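# Insert glass rod through rubber stopper bore

## Task

Slide the glass rod through the hole in the rubber stopper until 20 to 30 mm of rod sticks out past the stopper's narrower end, then leave both resting on the bench. The task fails if the rod is bent or pried sideways, because it snaps easily, or if the glass drops more than a few centimetres.

## Robot and tools

ROBOT. Two arms, left_arm and right_arm, each mounted on its own carriage (left_rail, right_rail) running on one floor track. left_arm has a left five-finger hand and right_arm a right one; the left hand is a mirror image. Each arm base sits at x = 0, y = its carriage's position_m, z = 0.04 m, facing +x.

SCENE FRAME. Fixed to the table: table top is z = 0, +z up, +x the direction the arms face, +y to their left. The track lies along y at x = 0, with y = 0 at its middle; the table edge is at x = 0.17 m. left_rail is always the carriage on the +y side. Anything that ends up off the table fails the job.

HAND POINT. A point 0.05 m in front of the palm and 0.15 m out from the wrist flange. Its +z runs along the straightened fingers, +y points out of the palm, +x runs across the palm away from the thumb on the right hand (toward the thumb on the left hand). Straight fingers extend about 0.06 to 0.07 m past it. A bracket on the little-finger side of the wrist can strike things, and with fingers level the wrist may dip below the hand point.

ROW FORMAT. One row is 28 numbers, each from -1 to 1, always covering both arms: left_arm dx, dy, dz, rx, ry, rz; left_gripper little, ring, middle, index, thumb_bend, thumb_turn, force_limit, speed; then the same 14 for right_arm and right_gripper. The six pose numbers are an offset, not a pose: they are measured from that arm's Hand target as it stood when the action (or move) began, along that Hand target's own axes. 1.0 equals 0.6 m of travel or 180 degrees; rx, ry, rz form a single rotation vector. Every row in an action counts from that same start, so repeating an offset in a later action shifts the arm further. Six zeros re-request the current Hand target. Hand numbers are absolute targets: +1 open/straight, -1 closed; thumb_turn +1 beside the palm, -1 opposite the fingers. force_limit maps -1 to about 0 N and +1 to 10 N (15 N for thumb motors). speed runs from nearly zero at -1 to full at +0.48 and above; use about -0.94 or lower for a gentle grip. To keep a hand unchanged, resend its last eight sent numbers. With the thumb in front of the palm the hand wraps objects about 0.035 to 0.065 m thick; closed fingers alone do not pinch a thin object against the palm.

TOOLS.
execute_actions: actions is a list run in order. Each action may have rows (up to 15, one per 1/30 s control step), steps (1 to 450, default 15, at least the row count), until (conditions on left_rail or right_rail fields, or {"all"/"any": {"status": "ended"}}, numbers needing a comparison such as ["!=", "moving"]), and rail commands: position_m (left_rail -0.8 to 1.5 m, right_rail -1.5 to 0.8 m, an absolute place on the track), speed_m_s (0.01 to 1), acceleration_factor (0.1 to 1), or stop: true. After the last row each arm keeps heading to that row's target. cameras lists camera names to return.
move: target is one 28-number row or a list of up to 15, all offsets from the same starting Hand targets; the planner draws straight paths. speed is top path speed in m/s (0.002 to 3.2, default 0.25). blend rounds corners in metres. stop_force (4 to 120 N) ends an arm's path when its wrist sensor feels that much push against the motion; zero picks whether to re-zero first; blocking=false returns early (not allowed with stop_force). The result adds a move: line (done, off_target, held, fault, etc.).
wait: seconds 0 to 10, arms hold their last command. stop: brakes a running move. zoom_image: camera plus region [x0, y0, x1, y1] in pixels, up to 504 by 504. show_instructions: shows reference pages. zero_wrist_force: arm. finished_scene: scene = the current scene number; call it once the rod and stopper are finished and at rest.
Cameras: cam_high, cam_low, cam_bench_left, cam_bench_mid, cam_bench_right, cam_left_wrist, cam_right_wrist, each 672x504.

RAILS. Rows never drive a carriage, but a row's target travels with it. To drive: send position_m, then an action with until {"<rail>": {"position_status": ["!=", "moving"]}}. Keep carriages at least about 0.78 m apart. position_status may read moving, done, contact_stop, time_out, stopped, stopped_with_arm, stopped_for_other_arm, stopped_for_other_carriage; position_answer taken or not_taken.

RESULTS. Per arm: end_effector_position (m), end_effector_quat_wxyz, velocities, Hand target (what the next offsets count from), Joint positions (rail m, then shoulder pan, shoulder lift, elbow, wrist 1, 2, 3 in rad), Joint velocities, joint torques, Wrist force and Wrist torque in the end effector's axes plus the peak since last shown, and hand_measured, hand_stopped_by (moving, target, force, stalled, fault), hand_load_n (positive when pushed open; drops near 0 if a grip is lost).

MOTION LIMITS. Commanded orientation is clipped to within 32 degrees of the current one each step. Arms are stiff: aiming even slightly past a firm contact can trigger a fault stop (contact torque at a joint limit, or about 150 N outside force), freezing the arm 10 s. Ramp row offsets gradually (0.01 per row is 0.18 m/s). Keep the arms from touching each other. Avoid bending or levering the rod, dropping parts, hard hits and strong pushes, and overheating motors by holding stretched poses.

Each tool is called after "Emit:" by a JSON object that holds its "fn" and its "kwargs".

Reference images:

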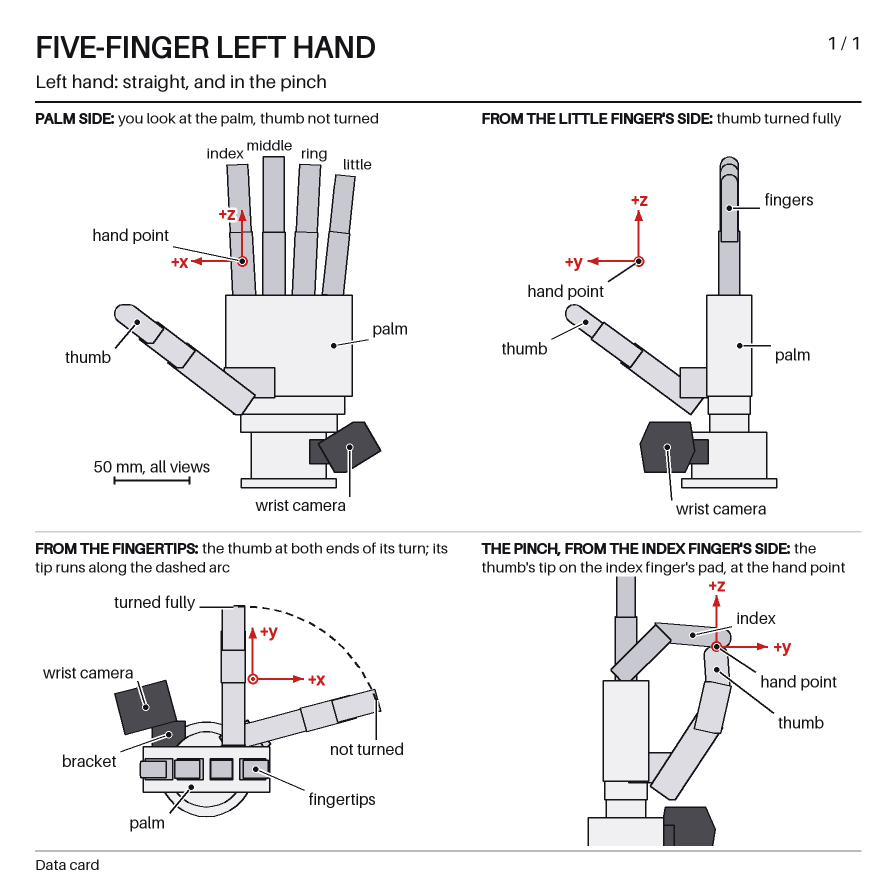

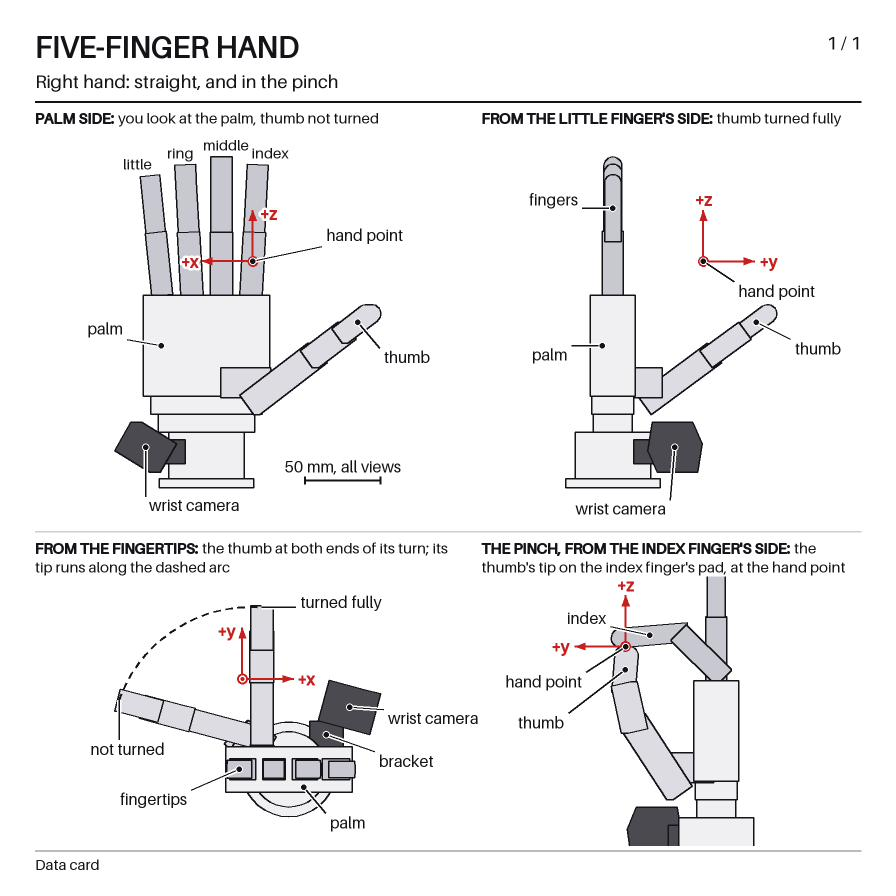

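## Session

Emit:
{"fn": "execute_actions", "kwargs": {"actions": []}}

Scene clock: 0.00 s.
left_arm: end_effector_position=(+0.3860, +0.5436, +0.6206) hand_measured=(+1.000, +1.000, +1.000, +1.000, +1.000, +1.000) hand_load_n=(+0.0, +0.0, +0.0, +0.0, +0.0, +0.0) hand_stopped_by=(target, target, target, target, target, target) hand_force_limit=0.00 hand_speed=-0.80 end_effector_quat_wxyz=(+0.000, +1.000, +0.000, +0.000) | right_arm: end_effector_position=(+0.3860, -0.3951, +0.6206) hand_measured=(+1.000, +1.000, +1.000, +1.000, +1.000, +1.000) hand_load_n=(+0.0, +0.0, +0.0, +0.0, +0.0, +0.0) hand_stopped_by=(target, target, target, target, target, target) hand_force_limit=0.00 hand_speed=-0.80 end_effector_quat_wxyz=(+0.000, +0.000, +1.000, +0.000)
Joint positions: left_arm=[0.525 -0.28 -1.782 1.662 1.69 1.571 1.29] | right_arm=[-0.534 -0.28 -1.782 1.662 1.69 1.571 -1.851]
Joint velocities: within noise
Joint torques (N m): no reading
Wrist force (N): no reading
Wrist torque (N m): no reading
Wrist force, peak (N): no reading
Hand target: left_arm +0.3860, +0.5436, +0.6206; +0.000, +1.000, +0.000, +0.000 | right_arm +0.3860, -0.3951, +0.6206; +0.000, +0.000, +1.000, +0.000
left_rail: position_m=0.525 position_status=done
right_rail: position_m=-0.534 position_status=done

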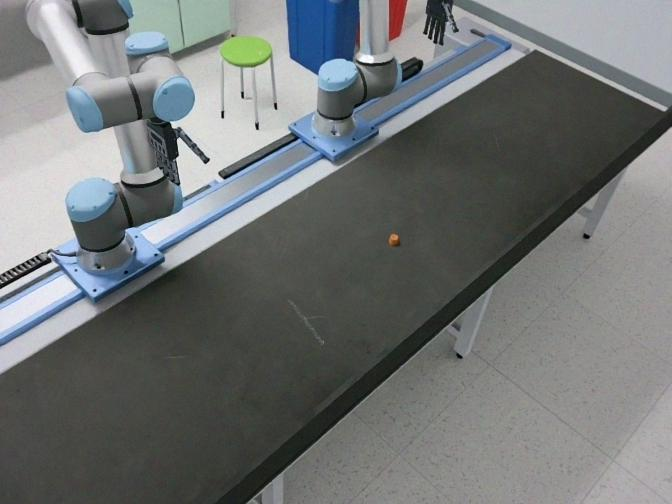

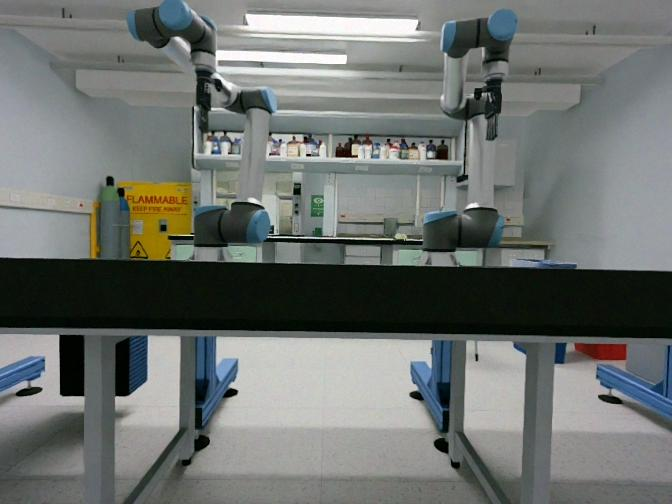

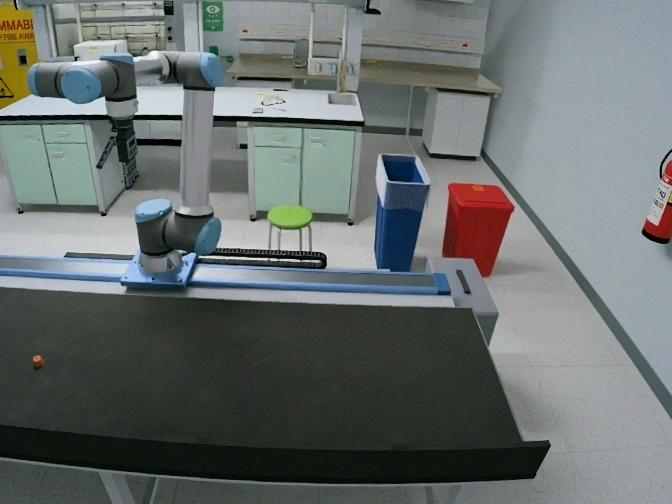

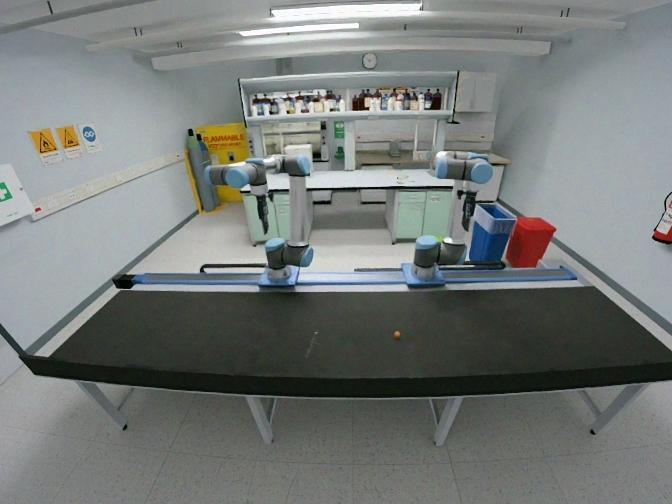

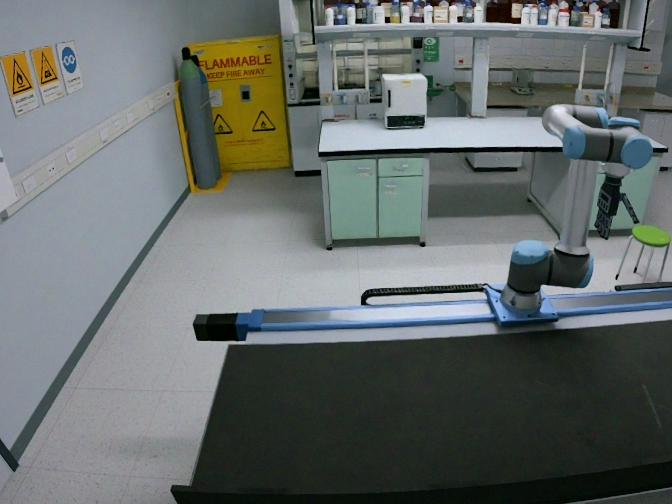

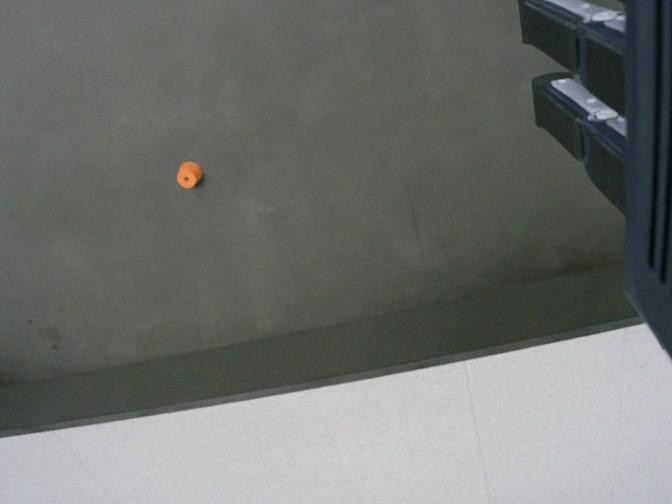

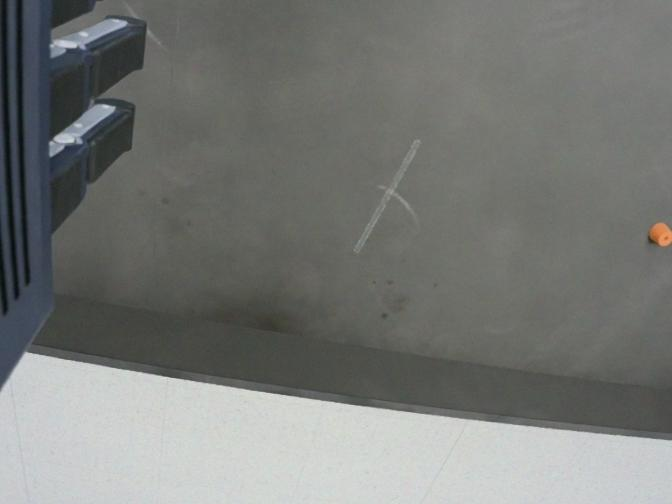

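Emit:
{"fn": "zoom_image", "kwargs": {"camera": "cam_right_wrist", "region": [320, 110, 480, 280]}}

Emit:
{"fn": "zoom_image", "kwargs": {"camera": "cam_left_wrist", "region": [130, 130, 250, 220]}}

Emit:
{"fn": "zoom_image", "kwargs": {"camera": "cam_high", "region": [270, 210, 420, 360]}}

Scaled by 2.965 from the camera's 672x504 image, which has a finer 960x720 frame.

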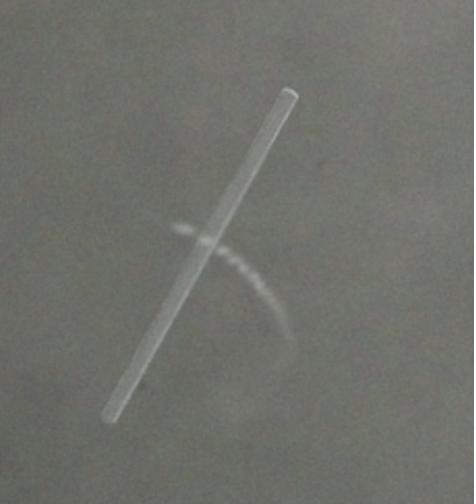

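Scaled by 4.200 from the camera's 672x504 image, which has a finer 960x720 frame.

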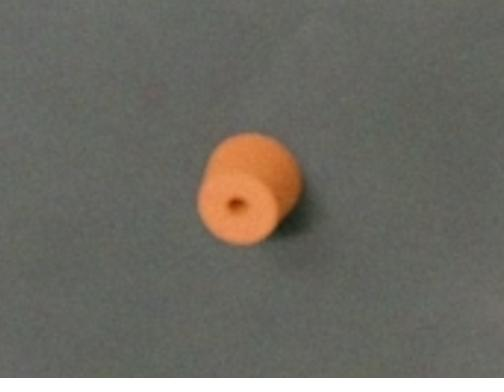

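Scaled by 3.360 from the camera's 672x504 image, which has a finer 960x720 frame.

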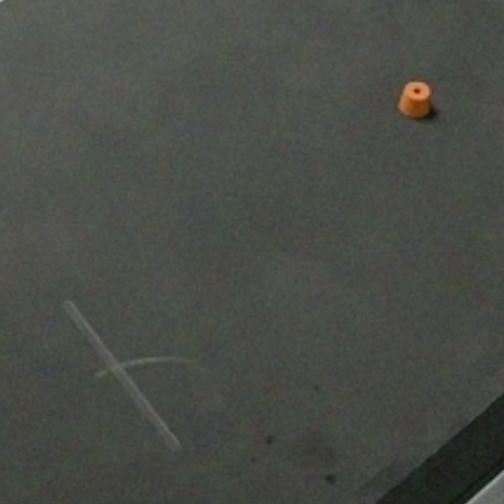

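Emit:
{"fn": "execute_actions", "kwargs": {"actions": [{"right_rail":{"position_m":-1.0,"speed_m_s":0.5},"left_rail":{"position_m":0.95,"speed_m_s":0.5},"steps":200,"until":{"all":{"status":"ended"}}}], "cameras": ["cam_right_wrist","cam_left_wrist"]}}

Scene clock: 82.23 s.
left_arm: end_effector_position=(+0.3860, +0.9687, +0.6206) hand_measured=(+1.000, +1.000, +1.000, +1.000, +1.000, +1.000) hand_load_n=(+0.0, +0.0, +0.0, +0.0, +0.0, +0.0) hand_stopped_by=(target, target, target, target, target, target) hand_force_limit=0.00 hand_speed=-0.80 end_effector_quat_wxyz=(+0.000, +1.000, +0.000, +0.000) | right_arm: end_effector_position=(+0.3860, -0.8609, +0.6206) hand_measured=(+1.000, +1.000, +1.000, +1.000, +1.000, +1.000) hand_load_n=(+0.0, +0.0, +0.0, +0.0, +0.0, +0.0) hand_stopped_by=(target, target, target, target, target, target) hand_force_limit=0.00 hand_speed=-0.80 end_effector_quat_wxyz=(+0.000, +0.000, +1.000, +0.000)
Joint positions: left_arm=[0.95 -0.281 -1.782 1.662 1.69 1.571 1.29] | right_arm=[-1 -0.281 -1.782 1.662 1.69 1.571 -1.851]
Joint torques (N m): left_arm=[0.32 -21.76 -39.01 3.28 0.17 0.16] | right_arm=[-1.06 -21.14 -37.51 4.49 0.09 -0.07]
Wrist force (N): left_arm=[0.0 0.1 0.5] | right_arm=[-0.3 0.0 -0.4]
Wrist torque (N m): left_arm=[-0.01 0.01 0.00] | right_arm=[0.04 0.05 -0.02]
Wrist force, peak (N): left_arm=[-0.2 1.0 0.2] | right_arm=[-0.2 1.4 -0.3]
Hand target: left_arm +0.3860, +0.9687, +0.6206; +0.000, +1.000, +0.000, +0.000 | right_arm +0.3860, -0.8609, +0.6206; +0.000, +0.000, +1.000, +0.000
left_rail: position_m=0.950 speed_m_s=0.50 position_status=done
right_rail: position_m=-1.000 speed_m_s=0.50 position_status=done
Images, in order (width x height): cam_left_wrist 672x504, cam_right_wrist 672x504.

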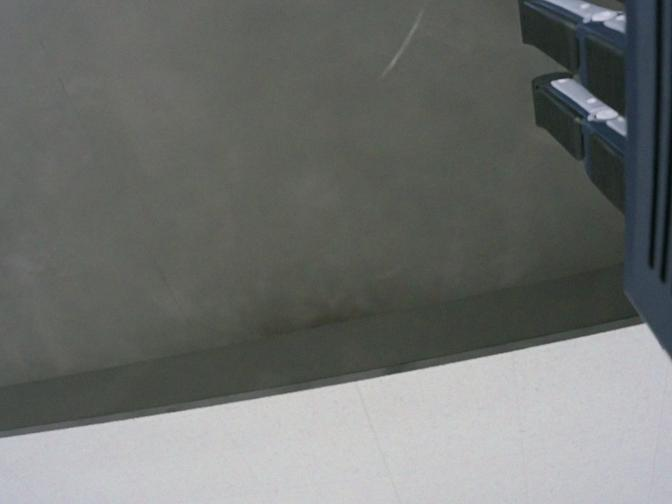

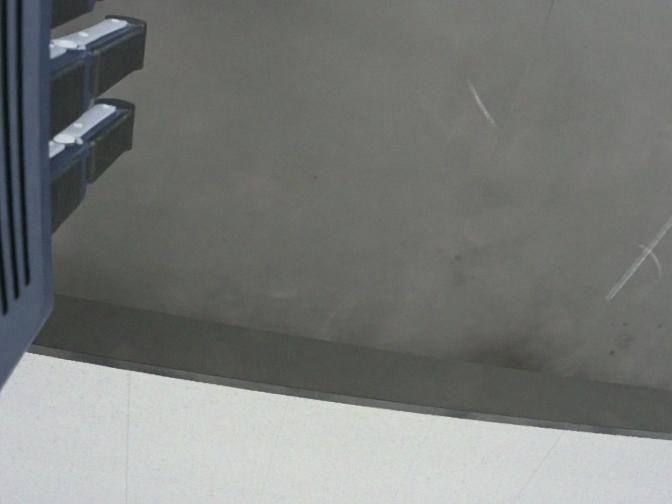

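Emit:
{"fn": "move", "kwargs": {"target": [[0.1067,0.248,0.201,0,0,0.4722,1,1,1,1,1,-1,-0.4,0.0,-0.1067,0.268,0.201,0,0,-0.444,1,1,1,1,1,-1,-0.4,0.0],[0.19,0.531,0.334,0,0,0.9444,1,1,1,1,1,-1,-0.4,0.0,-0.19,0.518,0.334,0,0,-0.894,1,1,1,1,1,-1,-0.4,0.0],[0.323,0.8645,0.6177,0.0416,0.4754,0.8234,1,1,1,1,1,-1,-0.4,0.0,-0.357,0.768,0.6177,0.0929,-0.5552,-0.7236,1,1,1,1,1,-1,-0.4,0.0]], "speed": 0.35, "blend": [0.05,0.05,0], "cameras": ["cam_right_wrist","cam_left_wrist","cam_high"]}}

Scene clock: 97.40 s.
left_arm: end_effector_position=(+0.5798, +0.4500, +0.2500) hand_measured=(+1.000, +1.000, +1.000, +1.000, +1.000, -1.000) hand_load_n=(+0.0, +0.0, +0.0, +0.0, +0.0, +0.0) hand_stopped_by=(target, target, target, target, target, target) hand_force_limit=-0.40 hand_speed=0.00 end_effector_quat_wxyz=(+0.044, -0.076, +0.863, -0.498) | right_arm: end_effector_position=(+0.6002, -0.4001, +0.2500) hand_measured=(+1.000, +1.000, +1.000, +1.000, +1.000, -1.000) hand_load_n=(+0.0, +0.0, +0.0, +0.0, +0.0, +0.0) hand_stopped_by=(target, target, target, target, target, target) hand_force_limit=-0.40 hand_speed=0.00 end_effector_quat_wxyz=(-0.600, +0.783, -0.130, +0.100)
Joint positions: left_arm=[0.95 -0.748 -1.256 1.749 0.134 2.12 3.503] | right_arm=[-1 0.312 -1.231 1.807 -0.156 0.687 -3.475]
Joint torques (N m): left_arm=[16.34 -47.37 -23.42 -1.24 3.27 -1.96] | right_arm=[-11.9 -75.68 -24.73 -1.23 1.69 3.69]
Wrist force (N): left_arm=[-0.9 -0.4 0.1] | right_arm=[0.0 -0.8 0.5]
Wrist torque (N m): left_arm=[0.06 0.16 -0.02] | right_arm=[0.04 -0.14 0.04]
Wrist force, peak (N): left_arm=[-1.5 0.2 -0.1] | right_arm=[-0.8 -1.4 0.4]
Hand target: left_arm +0.5798, +0.4500, +0.2500; +0.044, -0.076, +0.863, -0.498 | right_arm +0.6002, -0.4001, +0.2500; -0.600, +0.783, -0.130, +0.100
Off the commanded pose: left_arm 0.000 m, 0 deg | right_arm 0.000 m, 0 deg.
left_rail: position_m=0.950 speed_m_s=0.50 position_status=done
right_rail: position_m=-1.000 speed_m_s=0.50 position_status=done
move: done
Images, in order (width x height): cam_high 672x504, cam_left_wrist 672x504, cam_right_wrist 672x504.

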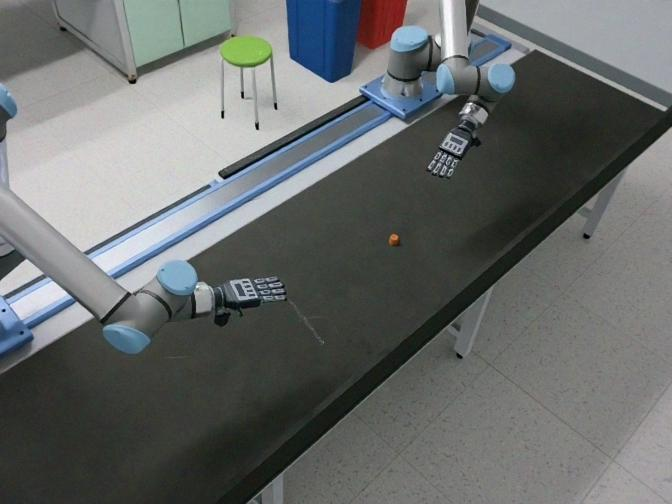

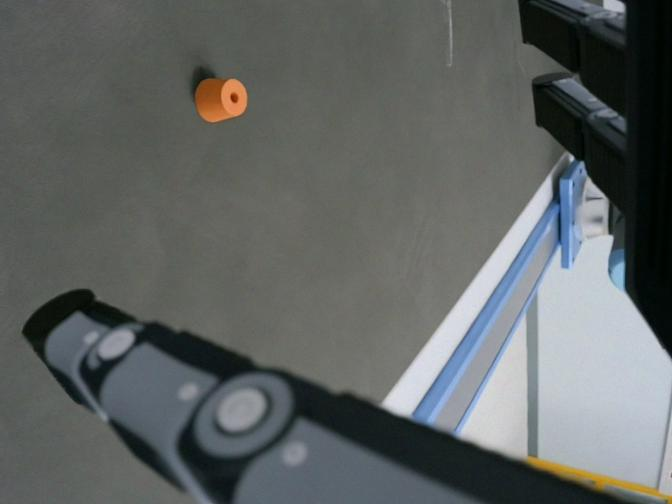

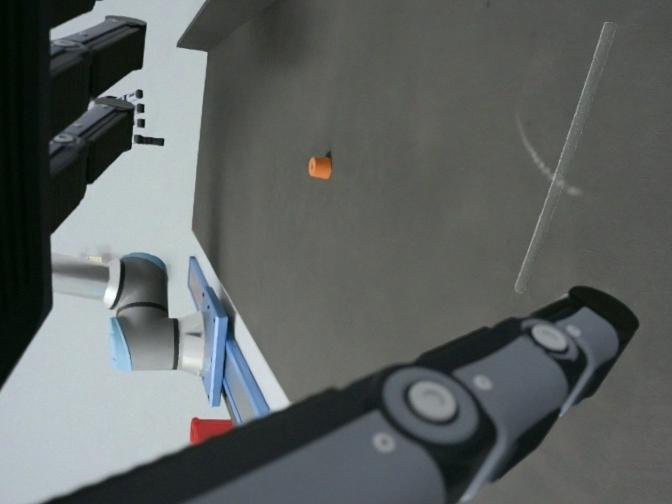

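Emit:
{"fn": "move", "kwargs": {"target": [0.026,0.0705,0.2113,0,0,0,1,1,1,1,1,-1,-0.4,0.0,-0.0173,0.1215,0.1908,0,-0.0402,-0.0108,1,1,1,1,1,-1,-0.4,0.0], "speed": 0.25, "cameras": ["cam_right_wrist","cam_left_wrist","cam_high","cam_bench_mid"]}}

Scene clock: 122.60 s.
left_arm: end_effector_position=(+0.5798, +0.3601, +0.1502) hand_measured=(+1.000, +1.000, +1.000, +1.000, +1.000, -1.000) hand_load_n=(-0.5, +0.0, +0.0, +0.0, +0.0, +0.0) hand_stopped_by=(target, target, target, target, target, target) hand_force_limit=-0.40 hand_speed=0.00 end_effector_quat_wxyz=(+0.044, -0.076, +0.863, -0.498) | right_arm: end_effector_position=(+0.6202, -0.3102, +0.1501) hand_measured=(+1.000, +1.000, +1.000, +1.000, +1.000, -1.000) hand_load_n=(+0.0, +0.0, +0.0, +0.0, +0.0, +0.0) hand_stopped_by=(target, target, target, target, target, target) hand_force_limit=-0.40 hand_speed=0.00 end_effector_quat_wxyz=(-0.606, +0.789, -0.079, +0.061)
Joint positions: left_arm=[0.95 -0.845 -1.108 1.731 -0.028 2.041 3.439] | right_arm=[-1 0.403 -1.003 1.666 -0.221 0.651 -3.502]
Joint torques (N m): left_arm=[-16.16 -53.69 -49.24 -1.53 -1.54 -1.91] | right_arm=[8.68 -69.77 -41.68 0.31 -3.41 -3.45]
Wrist force (N): left_arm=[-0.6 -0.2 0.1] | right_arm=[0.1 -1.0 0.5]
Wrist torque (N m): left_arm=[0.10 0.09 0.02] | right_arm=[0.03 -0.12 0.23]
Wrist force, peak (N): left_arm=[-1.2 -0.9 -1.2] | right_arm=[-0.2 -1.8 -0.7]
Hand target: left_arm +0.5798, +0.3600, +0.1500; +0.044, -0.076, +0.863, -0.498 | right_arm +0.6202, -0.3100, +0.1500; -0.606, +0.789, -0.079, +0.061
Off the commanded pose: left_arm 0.000 m, 0 deg | right_arm 0.000 m, 0 deg.
left_rail: position_m=0.950 speed_m_s=0.50 position_status=done
right_rail: position_m=-1.000 speed_m_s=0.50 position_status=done
move: done
Images, in order (width x height): cam_high 672x504, cam_bench_mid 672x504, cam_left_wrist 672x504, cam_right_wrist 672x504.

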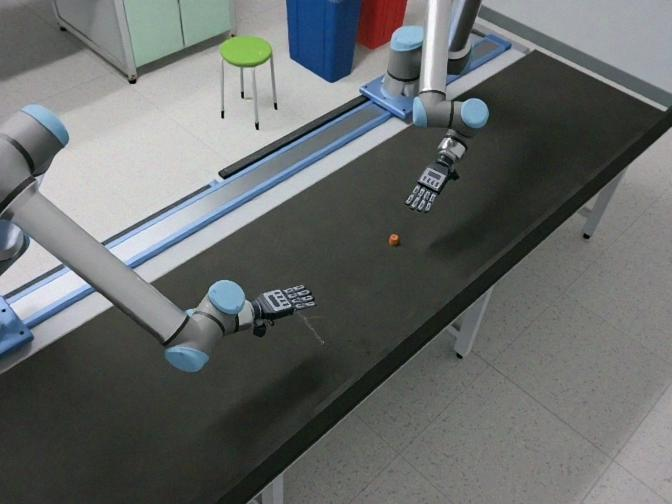

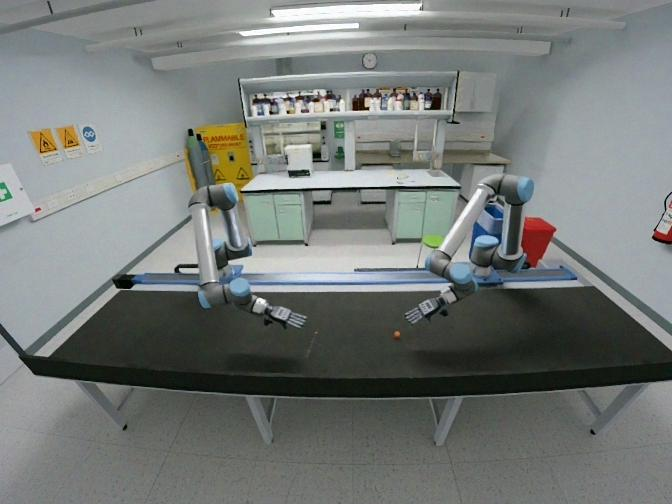

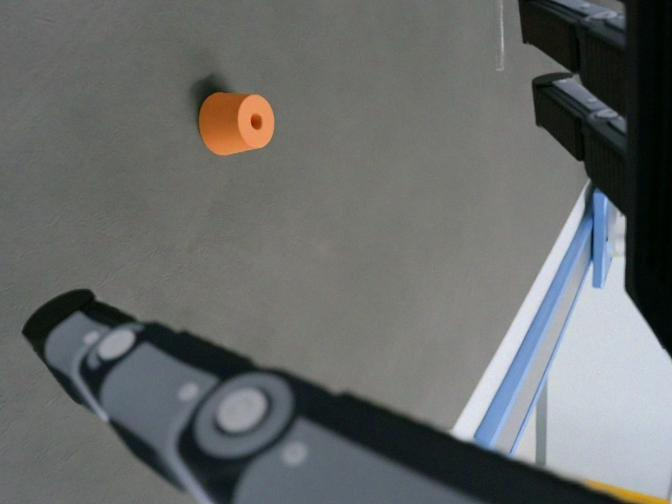

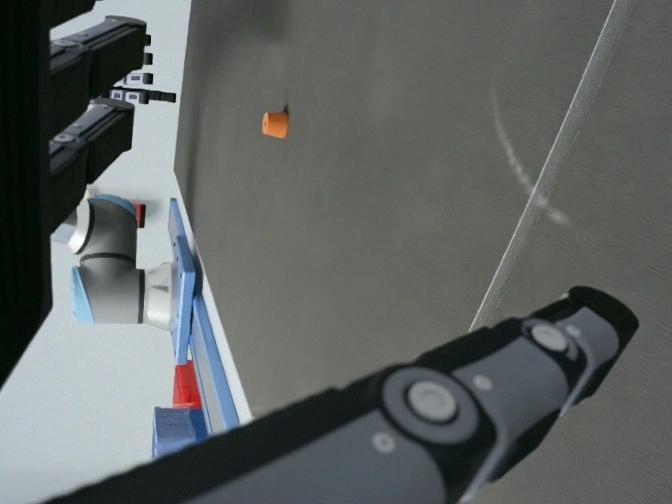

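Emit:
{"fn": "zoom_image", "kwargs": {"camera": "cam_left_wrist", "region": [180, 70, 300, 160]}}

Emit:
{"fn": "zoom_image", "kwargs": {"camera": "cam_right_wrist", "region": [420, 0, 672, 350]}}

Emit:
{"fn": "zoom_image", "kwargs": {"camera": "cam_high", "region": [230, 180, 480, 367]}}

Emit:
{"fn": "zoom_image", "kwargs": {"camera": "cam_bench_mid", "region": [250, 280, 450, 390]}}

Scaled by 4.200 from the camera's 672x504 image, which has a finer 960x720 frame.

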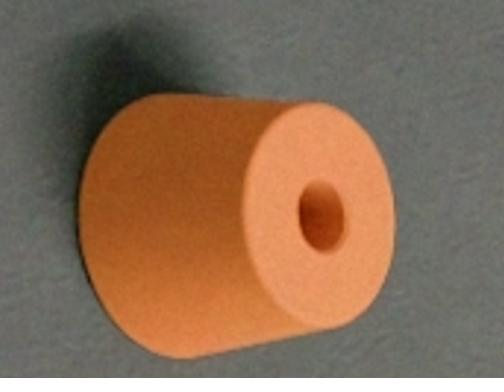

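Scaled by 1.440 from the camera's 672x504 image, which has a finer 960x720 frame.

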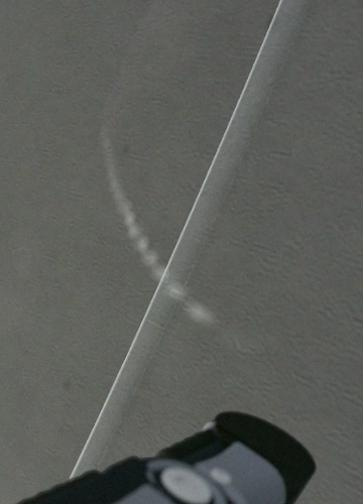

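Scaled by 2.016 from the camera's 672x504 image, which has a finer 960x720 frame.

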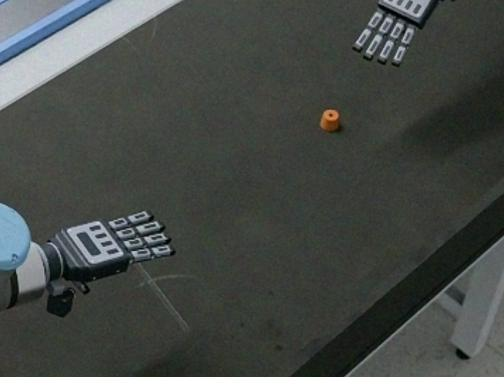

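Scaled by 2.520 from the camera's 672x504 image, which has a finer 960x720 frame.

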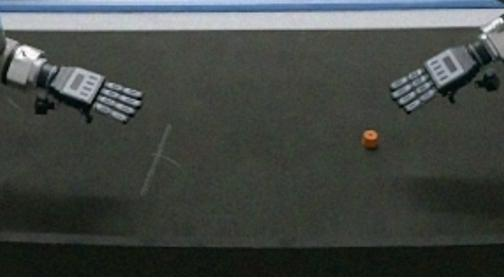

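Emit:
{"fn": "move", "kwargs": {"target": [0.0102,0.0005,0.1995,0,0,0,1,1,0.35,0.35,0.6,-1,-0.4,0.0,-0.0338,0.1067,0.182,0,0,0,1,1,-0.1,-0.1,0.1,-1,-0.4,0.0], "speed": 0.2, "cameras": ["cam_right_wrist","cam_left_wrist","cam_high","cam_bench_mid"]}}

Scene clock: 151.87 s.
left_arm: end_effector_position=(+0.5918, +0.2573, +0.0900) hand_measured=(+1.000, +1.000, +0.350, +0.350, +0.600, -1.000) hand_load_n=(+0.0, +0.0, +0.0, +0.0, +0.0, +0.0) hand_stopped_by=(target, target, target, target, target, target) hand_force_limit=-0.40 hand_speed=0.00 end_effector_quat_wxyz=(+0.044, -0.076, +0.863, -0.498) | right_arm: end_effector_position=(+0.6180, -0.2190, +0.0600) hand_measured=(+1.000, +1.000, -0.100, -0.100, +0.100, -1.000) hand_load_n=(+0.0, -0.5, +0.0, +0.0, +0.0, +0.0) hand_stopped_by=(target, target, target, target, target, target) hand_force_limit=-0.40 hand_speed=0.00 end_effector_quat_wxyz=(-0.606, +0.789, -0.079, +0.061)
Joint positions: left_arm=[0.95 -0.925 -0.956 1.604 -0.073 1.975 3.391] | right_arm=[-1 0.512 -0.846 1.577 -0.341 0.751 -3.434]
Joint torques (N m): left_arm=[-16.95 -69.81 -48.68 -1.69 -1.66 -1.78] | right_arm=[7.96 -79.83 -40.22 -1.58 1.72 3.79]
Wrist force (N): left_arm=[-0.3 -0.1 0.0] | right_arm=[-0.6 -1.6 0.4]
Wrist torque (N m): left_arm=[0.16 0.05 0.01] | right_arm=[-0.01 -0.04 -0.04]
Wrist force, peak (N): left_arm=[-0.7 -0.2 -1.2] | right_arm=[-0.7 -0.9 2.2]
Hand target: left_arm +0.5918, +0.2571, +0.0899; +0.044, -0.076, +0.863, -0.498 | right_arm +0.6181, -0.2188, +0.0598; -0.606, +0.789, -0.079, +0.061
Off the commanded pose: left_arm 0.000 m, 0 deg | right_arm 0.000 m, 0 deg.
left_rail: position_m=0.950 speed_m_s=0.50 position_status=done
right_rail: position_m=-1.000 speed_m_s=0.50 position_status=done
move: done
Images, in order (width x height): cam_high 672x504, cam_bench_mid 672x504, cam_left_wrist 672x504, cam_right_wrist 672x504.

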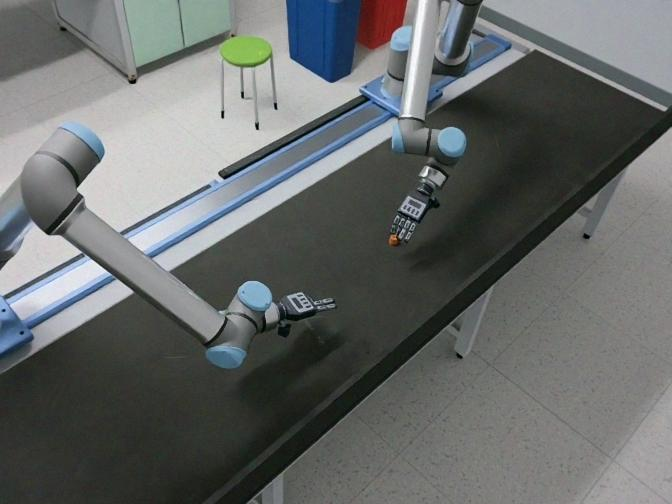

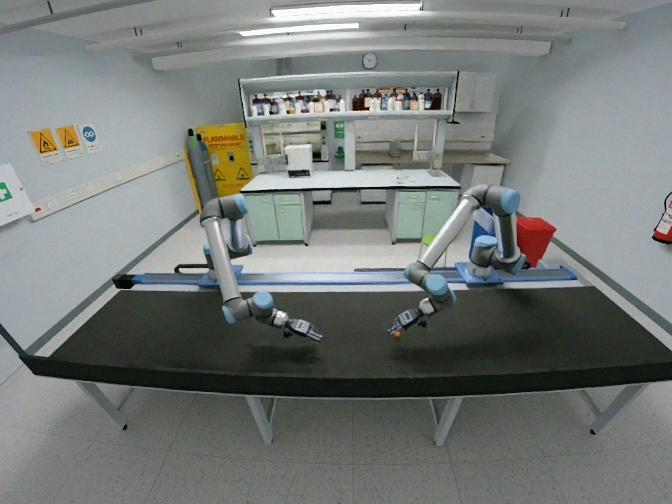

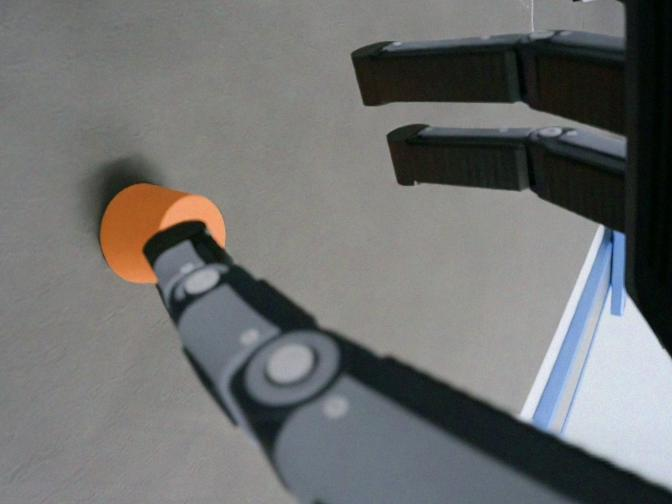

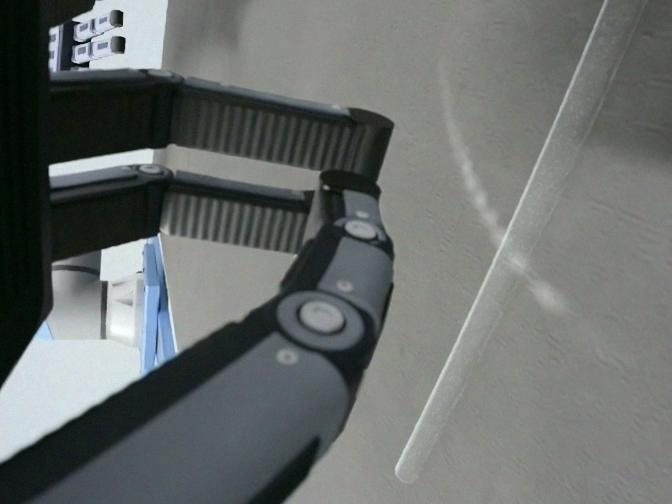

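Emit:
{"fn": "move", "kwargs": {"target": [0.0232,0.027,0.0367,0,0,0,1,1,0.35,0.35,0.8,-1,-0.4,0.0,-0.0037,0.0405,0.0295,0,0.0054,0.0014,1,1,0.2,0.2,0.1,-1,-0.4,0.0], "speed": 0.1, "cameras": ["cam_right_wrist","cam_left_wrist","cam_high","cam_bench_mid"]}}

Emit:
{"fn": "zoom_image", "kwargs": {"camera": "cam_high", "region": [250, 240, 370, 360]}}

Emit:
{"fn": "zoom_image", "kwargs": {"camera": "cam_high", "region": [350, 170, 470, 290]}}

Emit:
{"fn": "zoom_image", "kwargs": {"camera": "cam_bench_mid", "region": [250, 290, 370, 390]}}

Scene clock: 172.03 s.
left_arm: end_effector_position=(+0.5801, +0.2439, +0.0651) hand_measured=(+1.000, +1.000, +0.350, +0.350, +0.800, -1.000) hand_load_n=(+0.0, +0.0, +0.0, +0.0, +0.0, +0.0) hand_stopped_by=(target, target, target, target, target, target) hand_force_limit=-0.40 hand_speed=0.00 end_effector_quat_wxyz=(+0.044, -0.076, +0.863, -0.498) | right_arm: end_effector_position=(+0.6181, -0.2079, +0.0320) hand_measured=(+1.000, +1.000, +0.200, +0.200, +0.100, -1.000) hand_load_n=(+0.0, +0.0, +0.0, +0.0, +0.0, +0.0) hand_stopped_by=(target, target, target, target, target, target) hand_force_limit=-0.40 hand_speed=0.00 end_effector_quat_wxyz=(-0.605, +0.789, -0.086, +0.066)
Joint positions: left_arm=[0.95 -0.948 -0.932 1.615 -0.114 1.955 3.377] | right_arm=[-1 0.528 -0.812 1.574 -0.386 0.781 -3.416]
Joint torques (N m): left_arm=[-15.83 -65.88 -20.71 -2.34 -1.27 -1.9] | right_arm=[8.83 -81.41 -39.54 -1.51 1.97 3.79]
Wrist force (N): left_arm=[-0.6 -0.5 -0.4] | right_arm=[-0.6 -1.5 0.9]
Wrist torque (N m): left_arm=[0.09 0.10 -0.03] | right_arm=[-0.02 -0.01 -0.08]
Wrist force, peak (N): left_arm=[-0.9 -0.8 -0.3] | right_arm=[0.0 -1.8 1.4]
Hand target: left_arm +0.5800, +0.2438, +0.0649; +0.044, -0.076, +0.863, -0.498 | right_arm +0.6181, -0.2079, +0.0318; -0.605, +0.789, -0.086, +0.066
Off the commanded pose: left_arm 0.000 m, 0 deg | right_arm 0.000 m, 0 deg.
left_rail: position_m=0.950 speed_m_s=0.50 position_status=done
right_rail: position_m=-1.000 speed_m_s=0.50 position_status=done
move: done
Images, in order (width x height): cam_high 672x504, cam_bench_mid 672x504, cam_left_wrist 672x504, cam_right_wrist 672x504.

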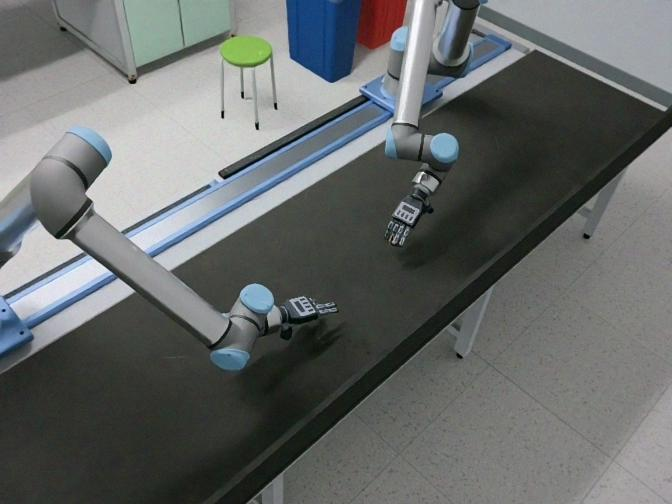

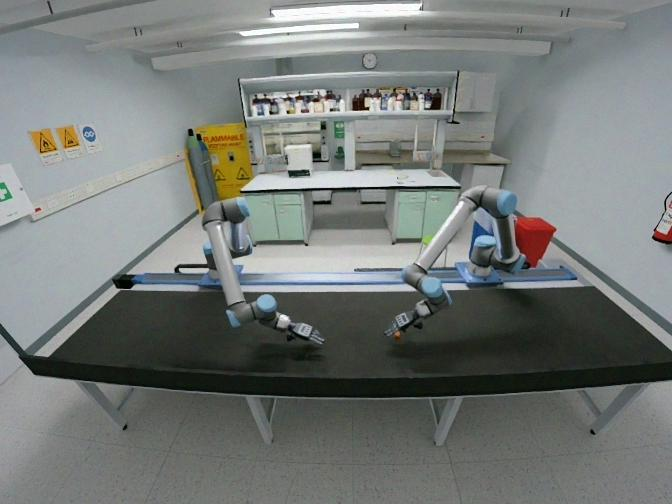

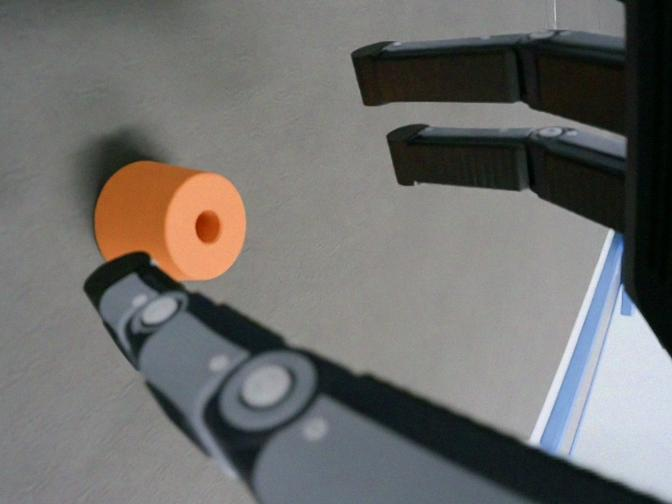

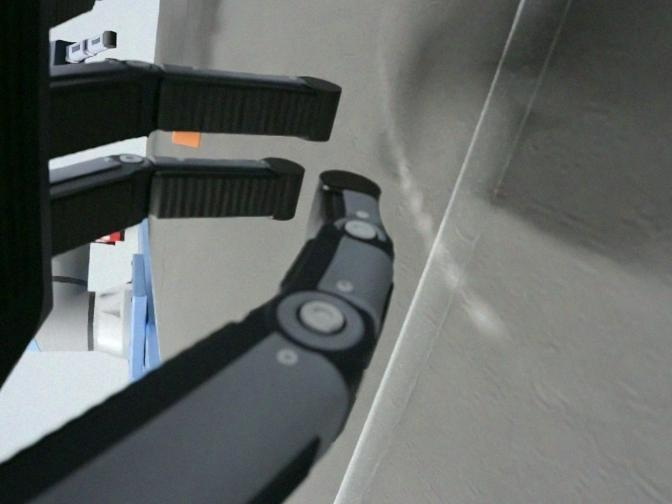

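Scaled by 4.200 from the camera's 672x504 image, which has a finer 960x720 frame.

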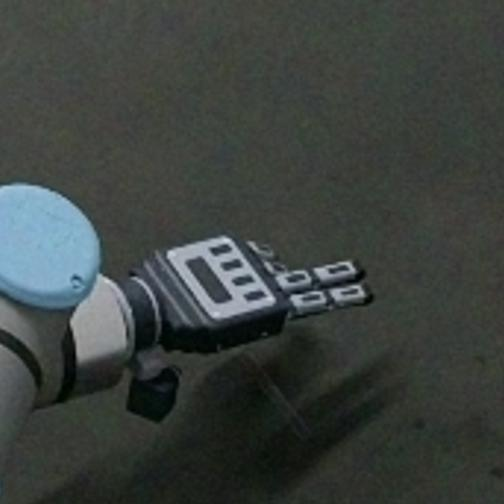

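Scaled by 4.200 from the camera's 672x504 image, which has a finer 960x720 frame.

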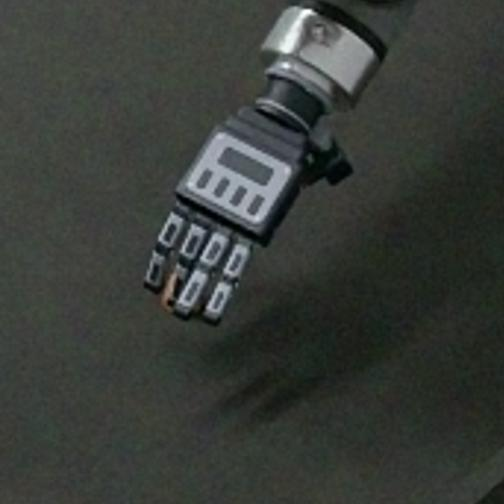

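Scaled by 4.200 from the camera's 672x504 image, which has a finer 960x720 frame.

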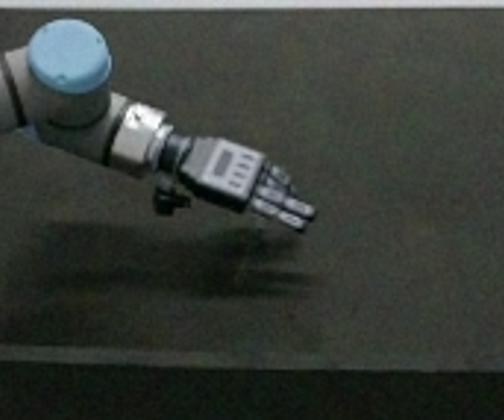

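Emit:
{"fn": "move", "kwargs": {"target": [0,0,0,0,0,0,1,1,0.35,0.35,0.8,-1,-0.4,0.0,0.0018,0.0331,0.0006,0,0,0,1,1,0.2,0.2,0.1,-1,-0.4,0.0], "speed": 0.03, "stop_force": 6, "cameras": ["cam_right_wrist","cam_high","cam_bench_mid"]}}

Emit:
{"fn": "zoom_image", "kwargs": {"camera": "cam_high", "region": [250, 240, 370, 360]}}

Emit:
{"fn": "zoom_image", "kwargs": {"camera": "cam_bench_mid", "region": [280, 310, 350, 370]}}

Emit:
{"fn": "zoom_image", "kwargs": {"camera": "cam_right_wrist", "region": [220, 80, 520, 380]}}

Scene clock: 193.53 s.
left_arm: end_effector_position=(+0.5800, +0.2438, +0.0649) hand_measured=(+1.000, +1.000, +0.350, +0.350, +0.800, -1.000) hand_load_n=(+0.0, +0.0, +0.0, +0.0, +0.0, +0.0) hand_stopped_by=(target, target, target, target, target, target) hand_force_limit=-0.40 hand_speed=0.00 end_effector_quat_wxyz=(+0.044, -0.076, +0.863, -0.498) | right_arm: end_effector_position=(+0.6181, -0.2120, +0.0156) hand_measured=(+1.000, +1.000, +0.200, +0.200, +0.098, -1.000) hand_load_n=(+0.0, +0.0, +0.0, +0.0, -5.0, +0.0) hand_stopped_by=(target, target, target, target, target, target) hand_force_limit=-0.40 hand_speed=0.00 end_effector_quat_wxyz=(-0.605, +0.789, -0.086, +0.066)
Joint positions: left_arm=[0.95 -0.948 -0.932 1.615 -0.114 1.955 3.377] | right_arm=[-1 0.523 -0.796 1.582 -0.408 0.777 -3.418]
Joint torques (N m): left_arm=[-17.15 -69.62 -20 -1.49 -1.77 -1.88] | right_arm=[7.61 -97.82 -36.25 3.44 2.84 2.88]
Wrist force (N): left_arm=[-0.7 -0.3 -0.4] | right_arm=[-1.2 -7.2 -0.7]
Wrist torque (N m): left_arm=[0.11 0.12 -0.04] | right_arm=[-0.10 -0.01 0.08]
Wrist force, peak (N): left_arm=[-1.1 -0.2 -0.5] | right_arm=[-2.0 -12.4 -2.3]
Hand target: left_arm +0.5800, +0.2438, +0.0649; +0.044, -0.076, +0.863, -0.498 | right_arm +0.6181, -0.2120, +0.0156; -0.605, +0.789, -0.086, +0.066 (not the last commanded pose)
Off the commanded pose: left_arm 0.000 m, 0 deg | right_arm 0.003 m, 0 deg.
left_rail: position_m=0.950 speed_m_s=0.50 position_status=done
right_rail: position_m=-1.000 speed_m_s=0.50 position_status=done
move: contact (right_arm)
Images, in order (width x height): cam_high 672x504, cam_bench_mid 672x504, cam_right_wrist 672x504.

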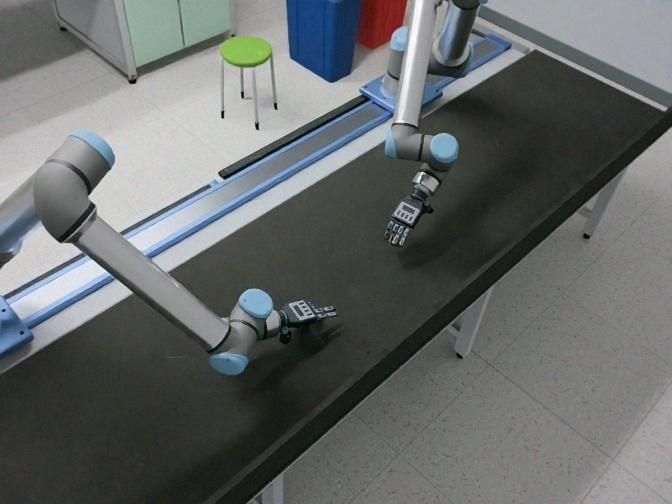

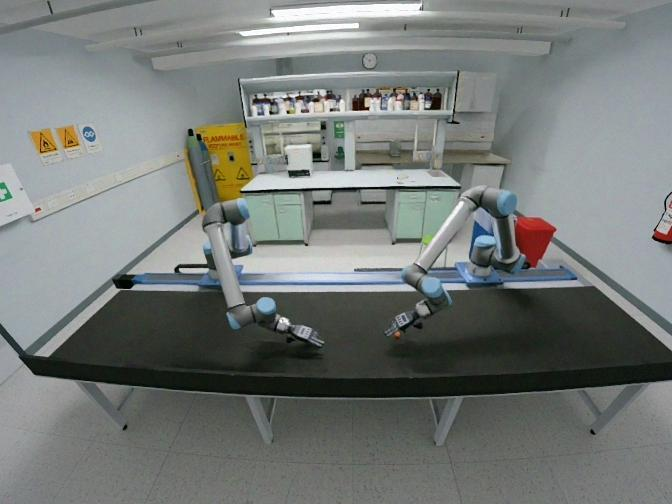

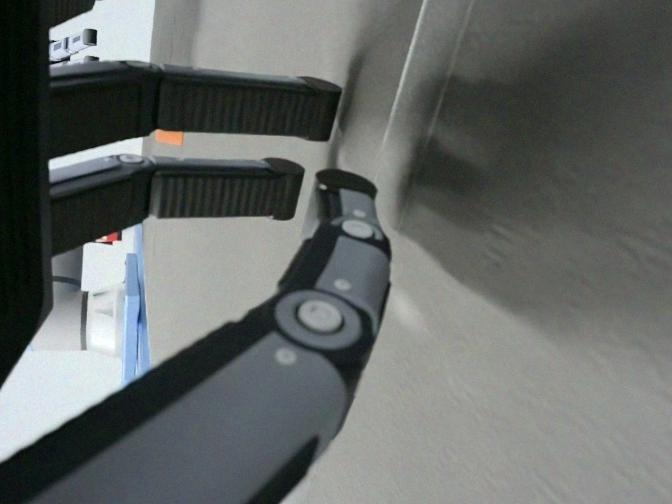

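Scaled by 4.200 from the camera's 672x504 image, which has a finer 960x720 frame.

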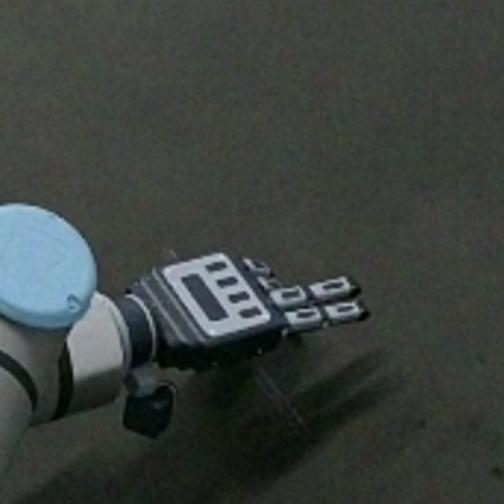

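Scaled by 7.200 from the camera's 672x504 image, which has a finer 960x720 frame.

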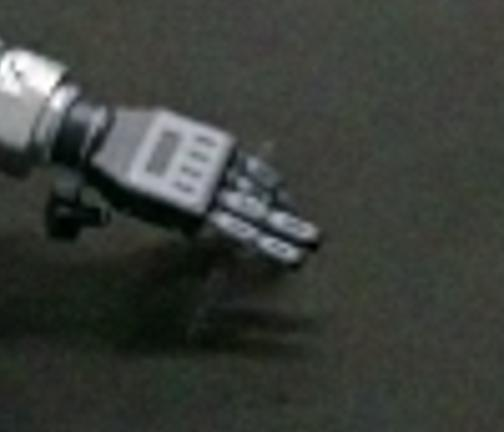

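Scaled by 1.680 from the camera's 672x504 image, which has a finer 960x720 frame.

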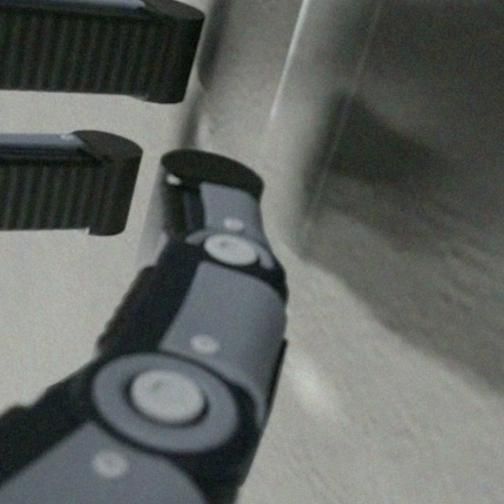

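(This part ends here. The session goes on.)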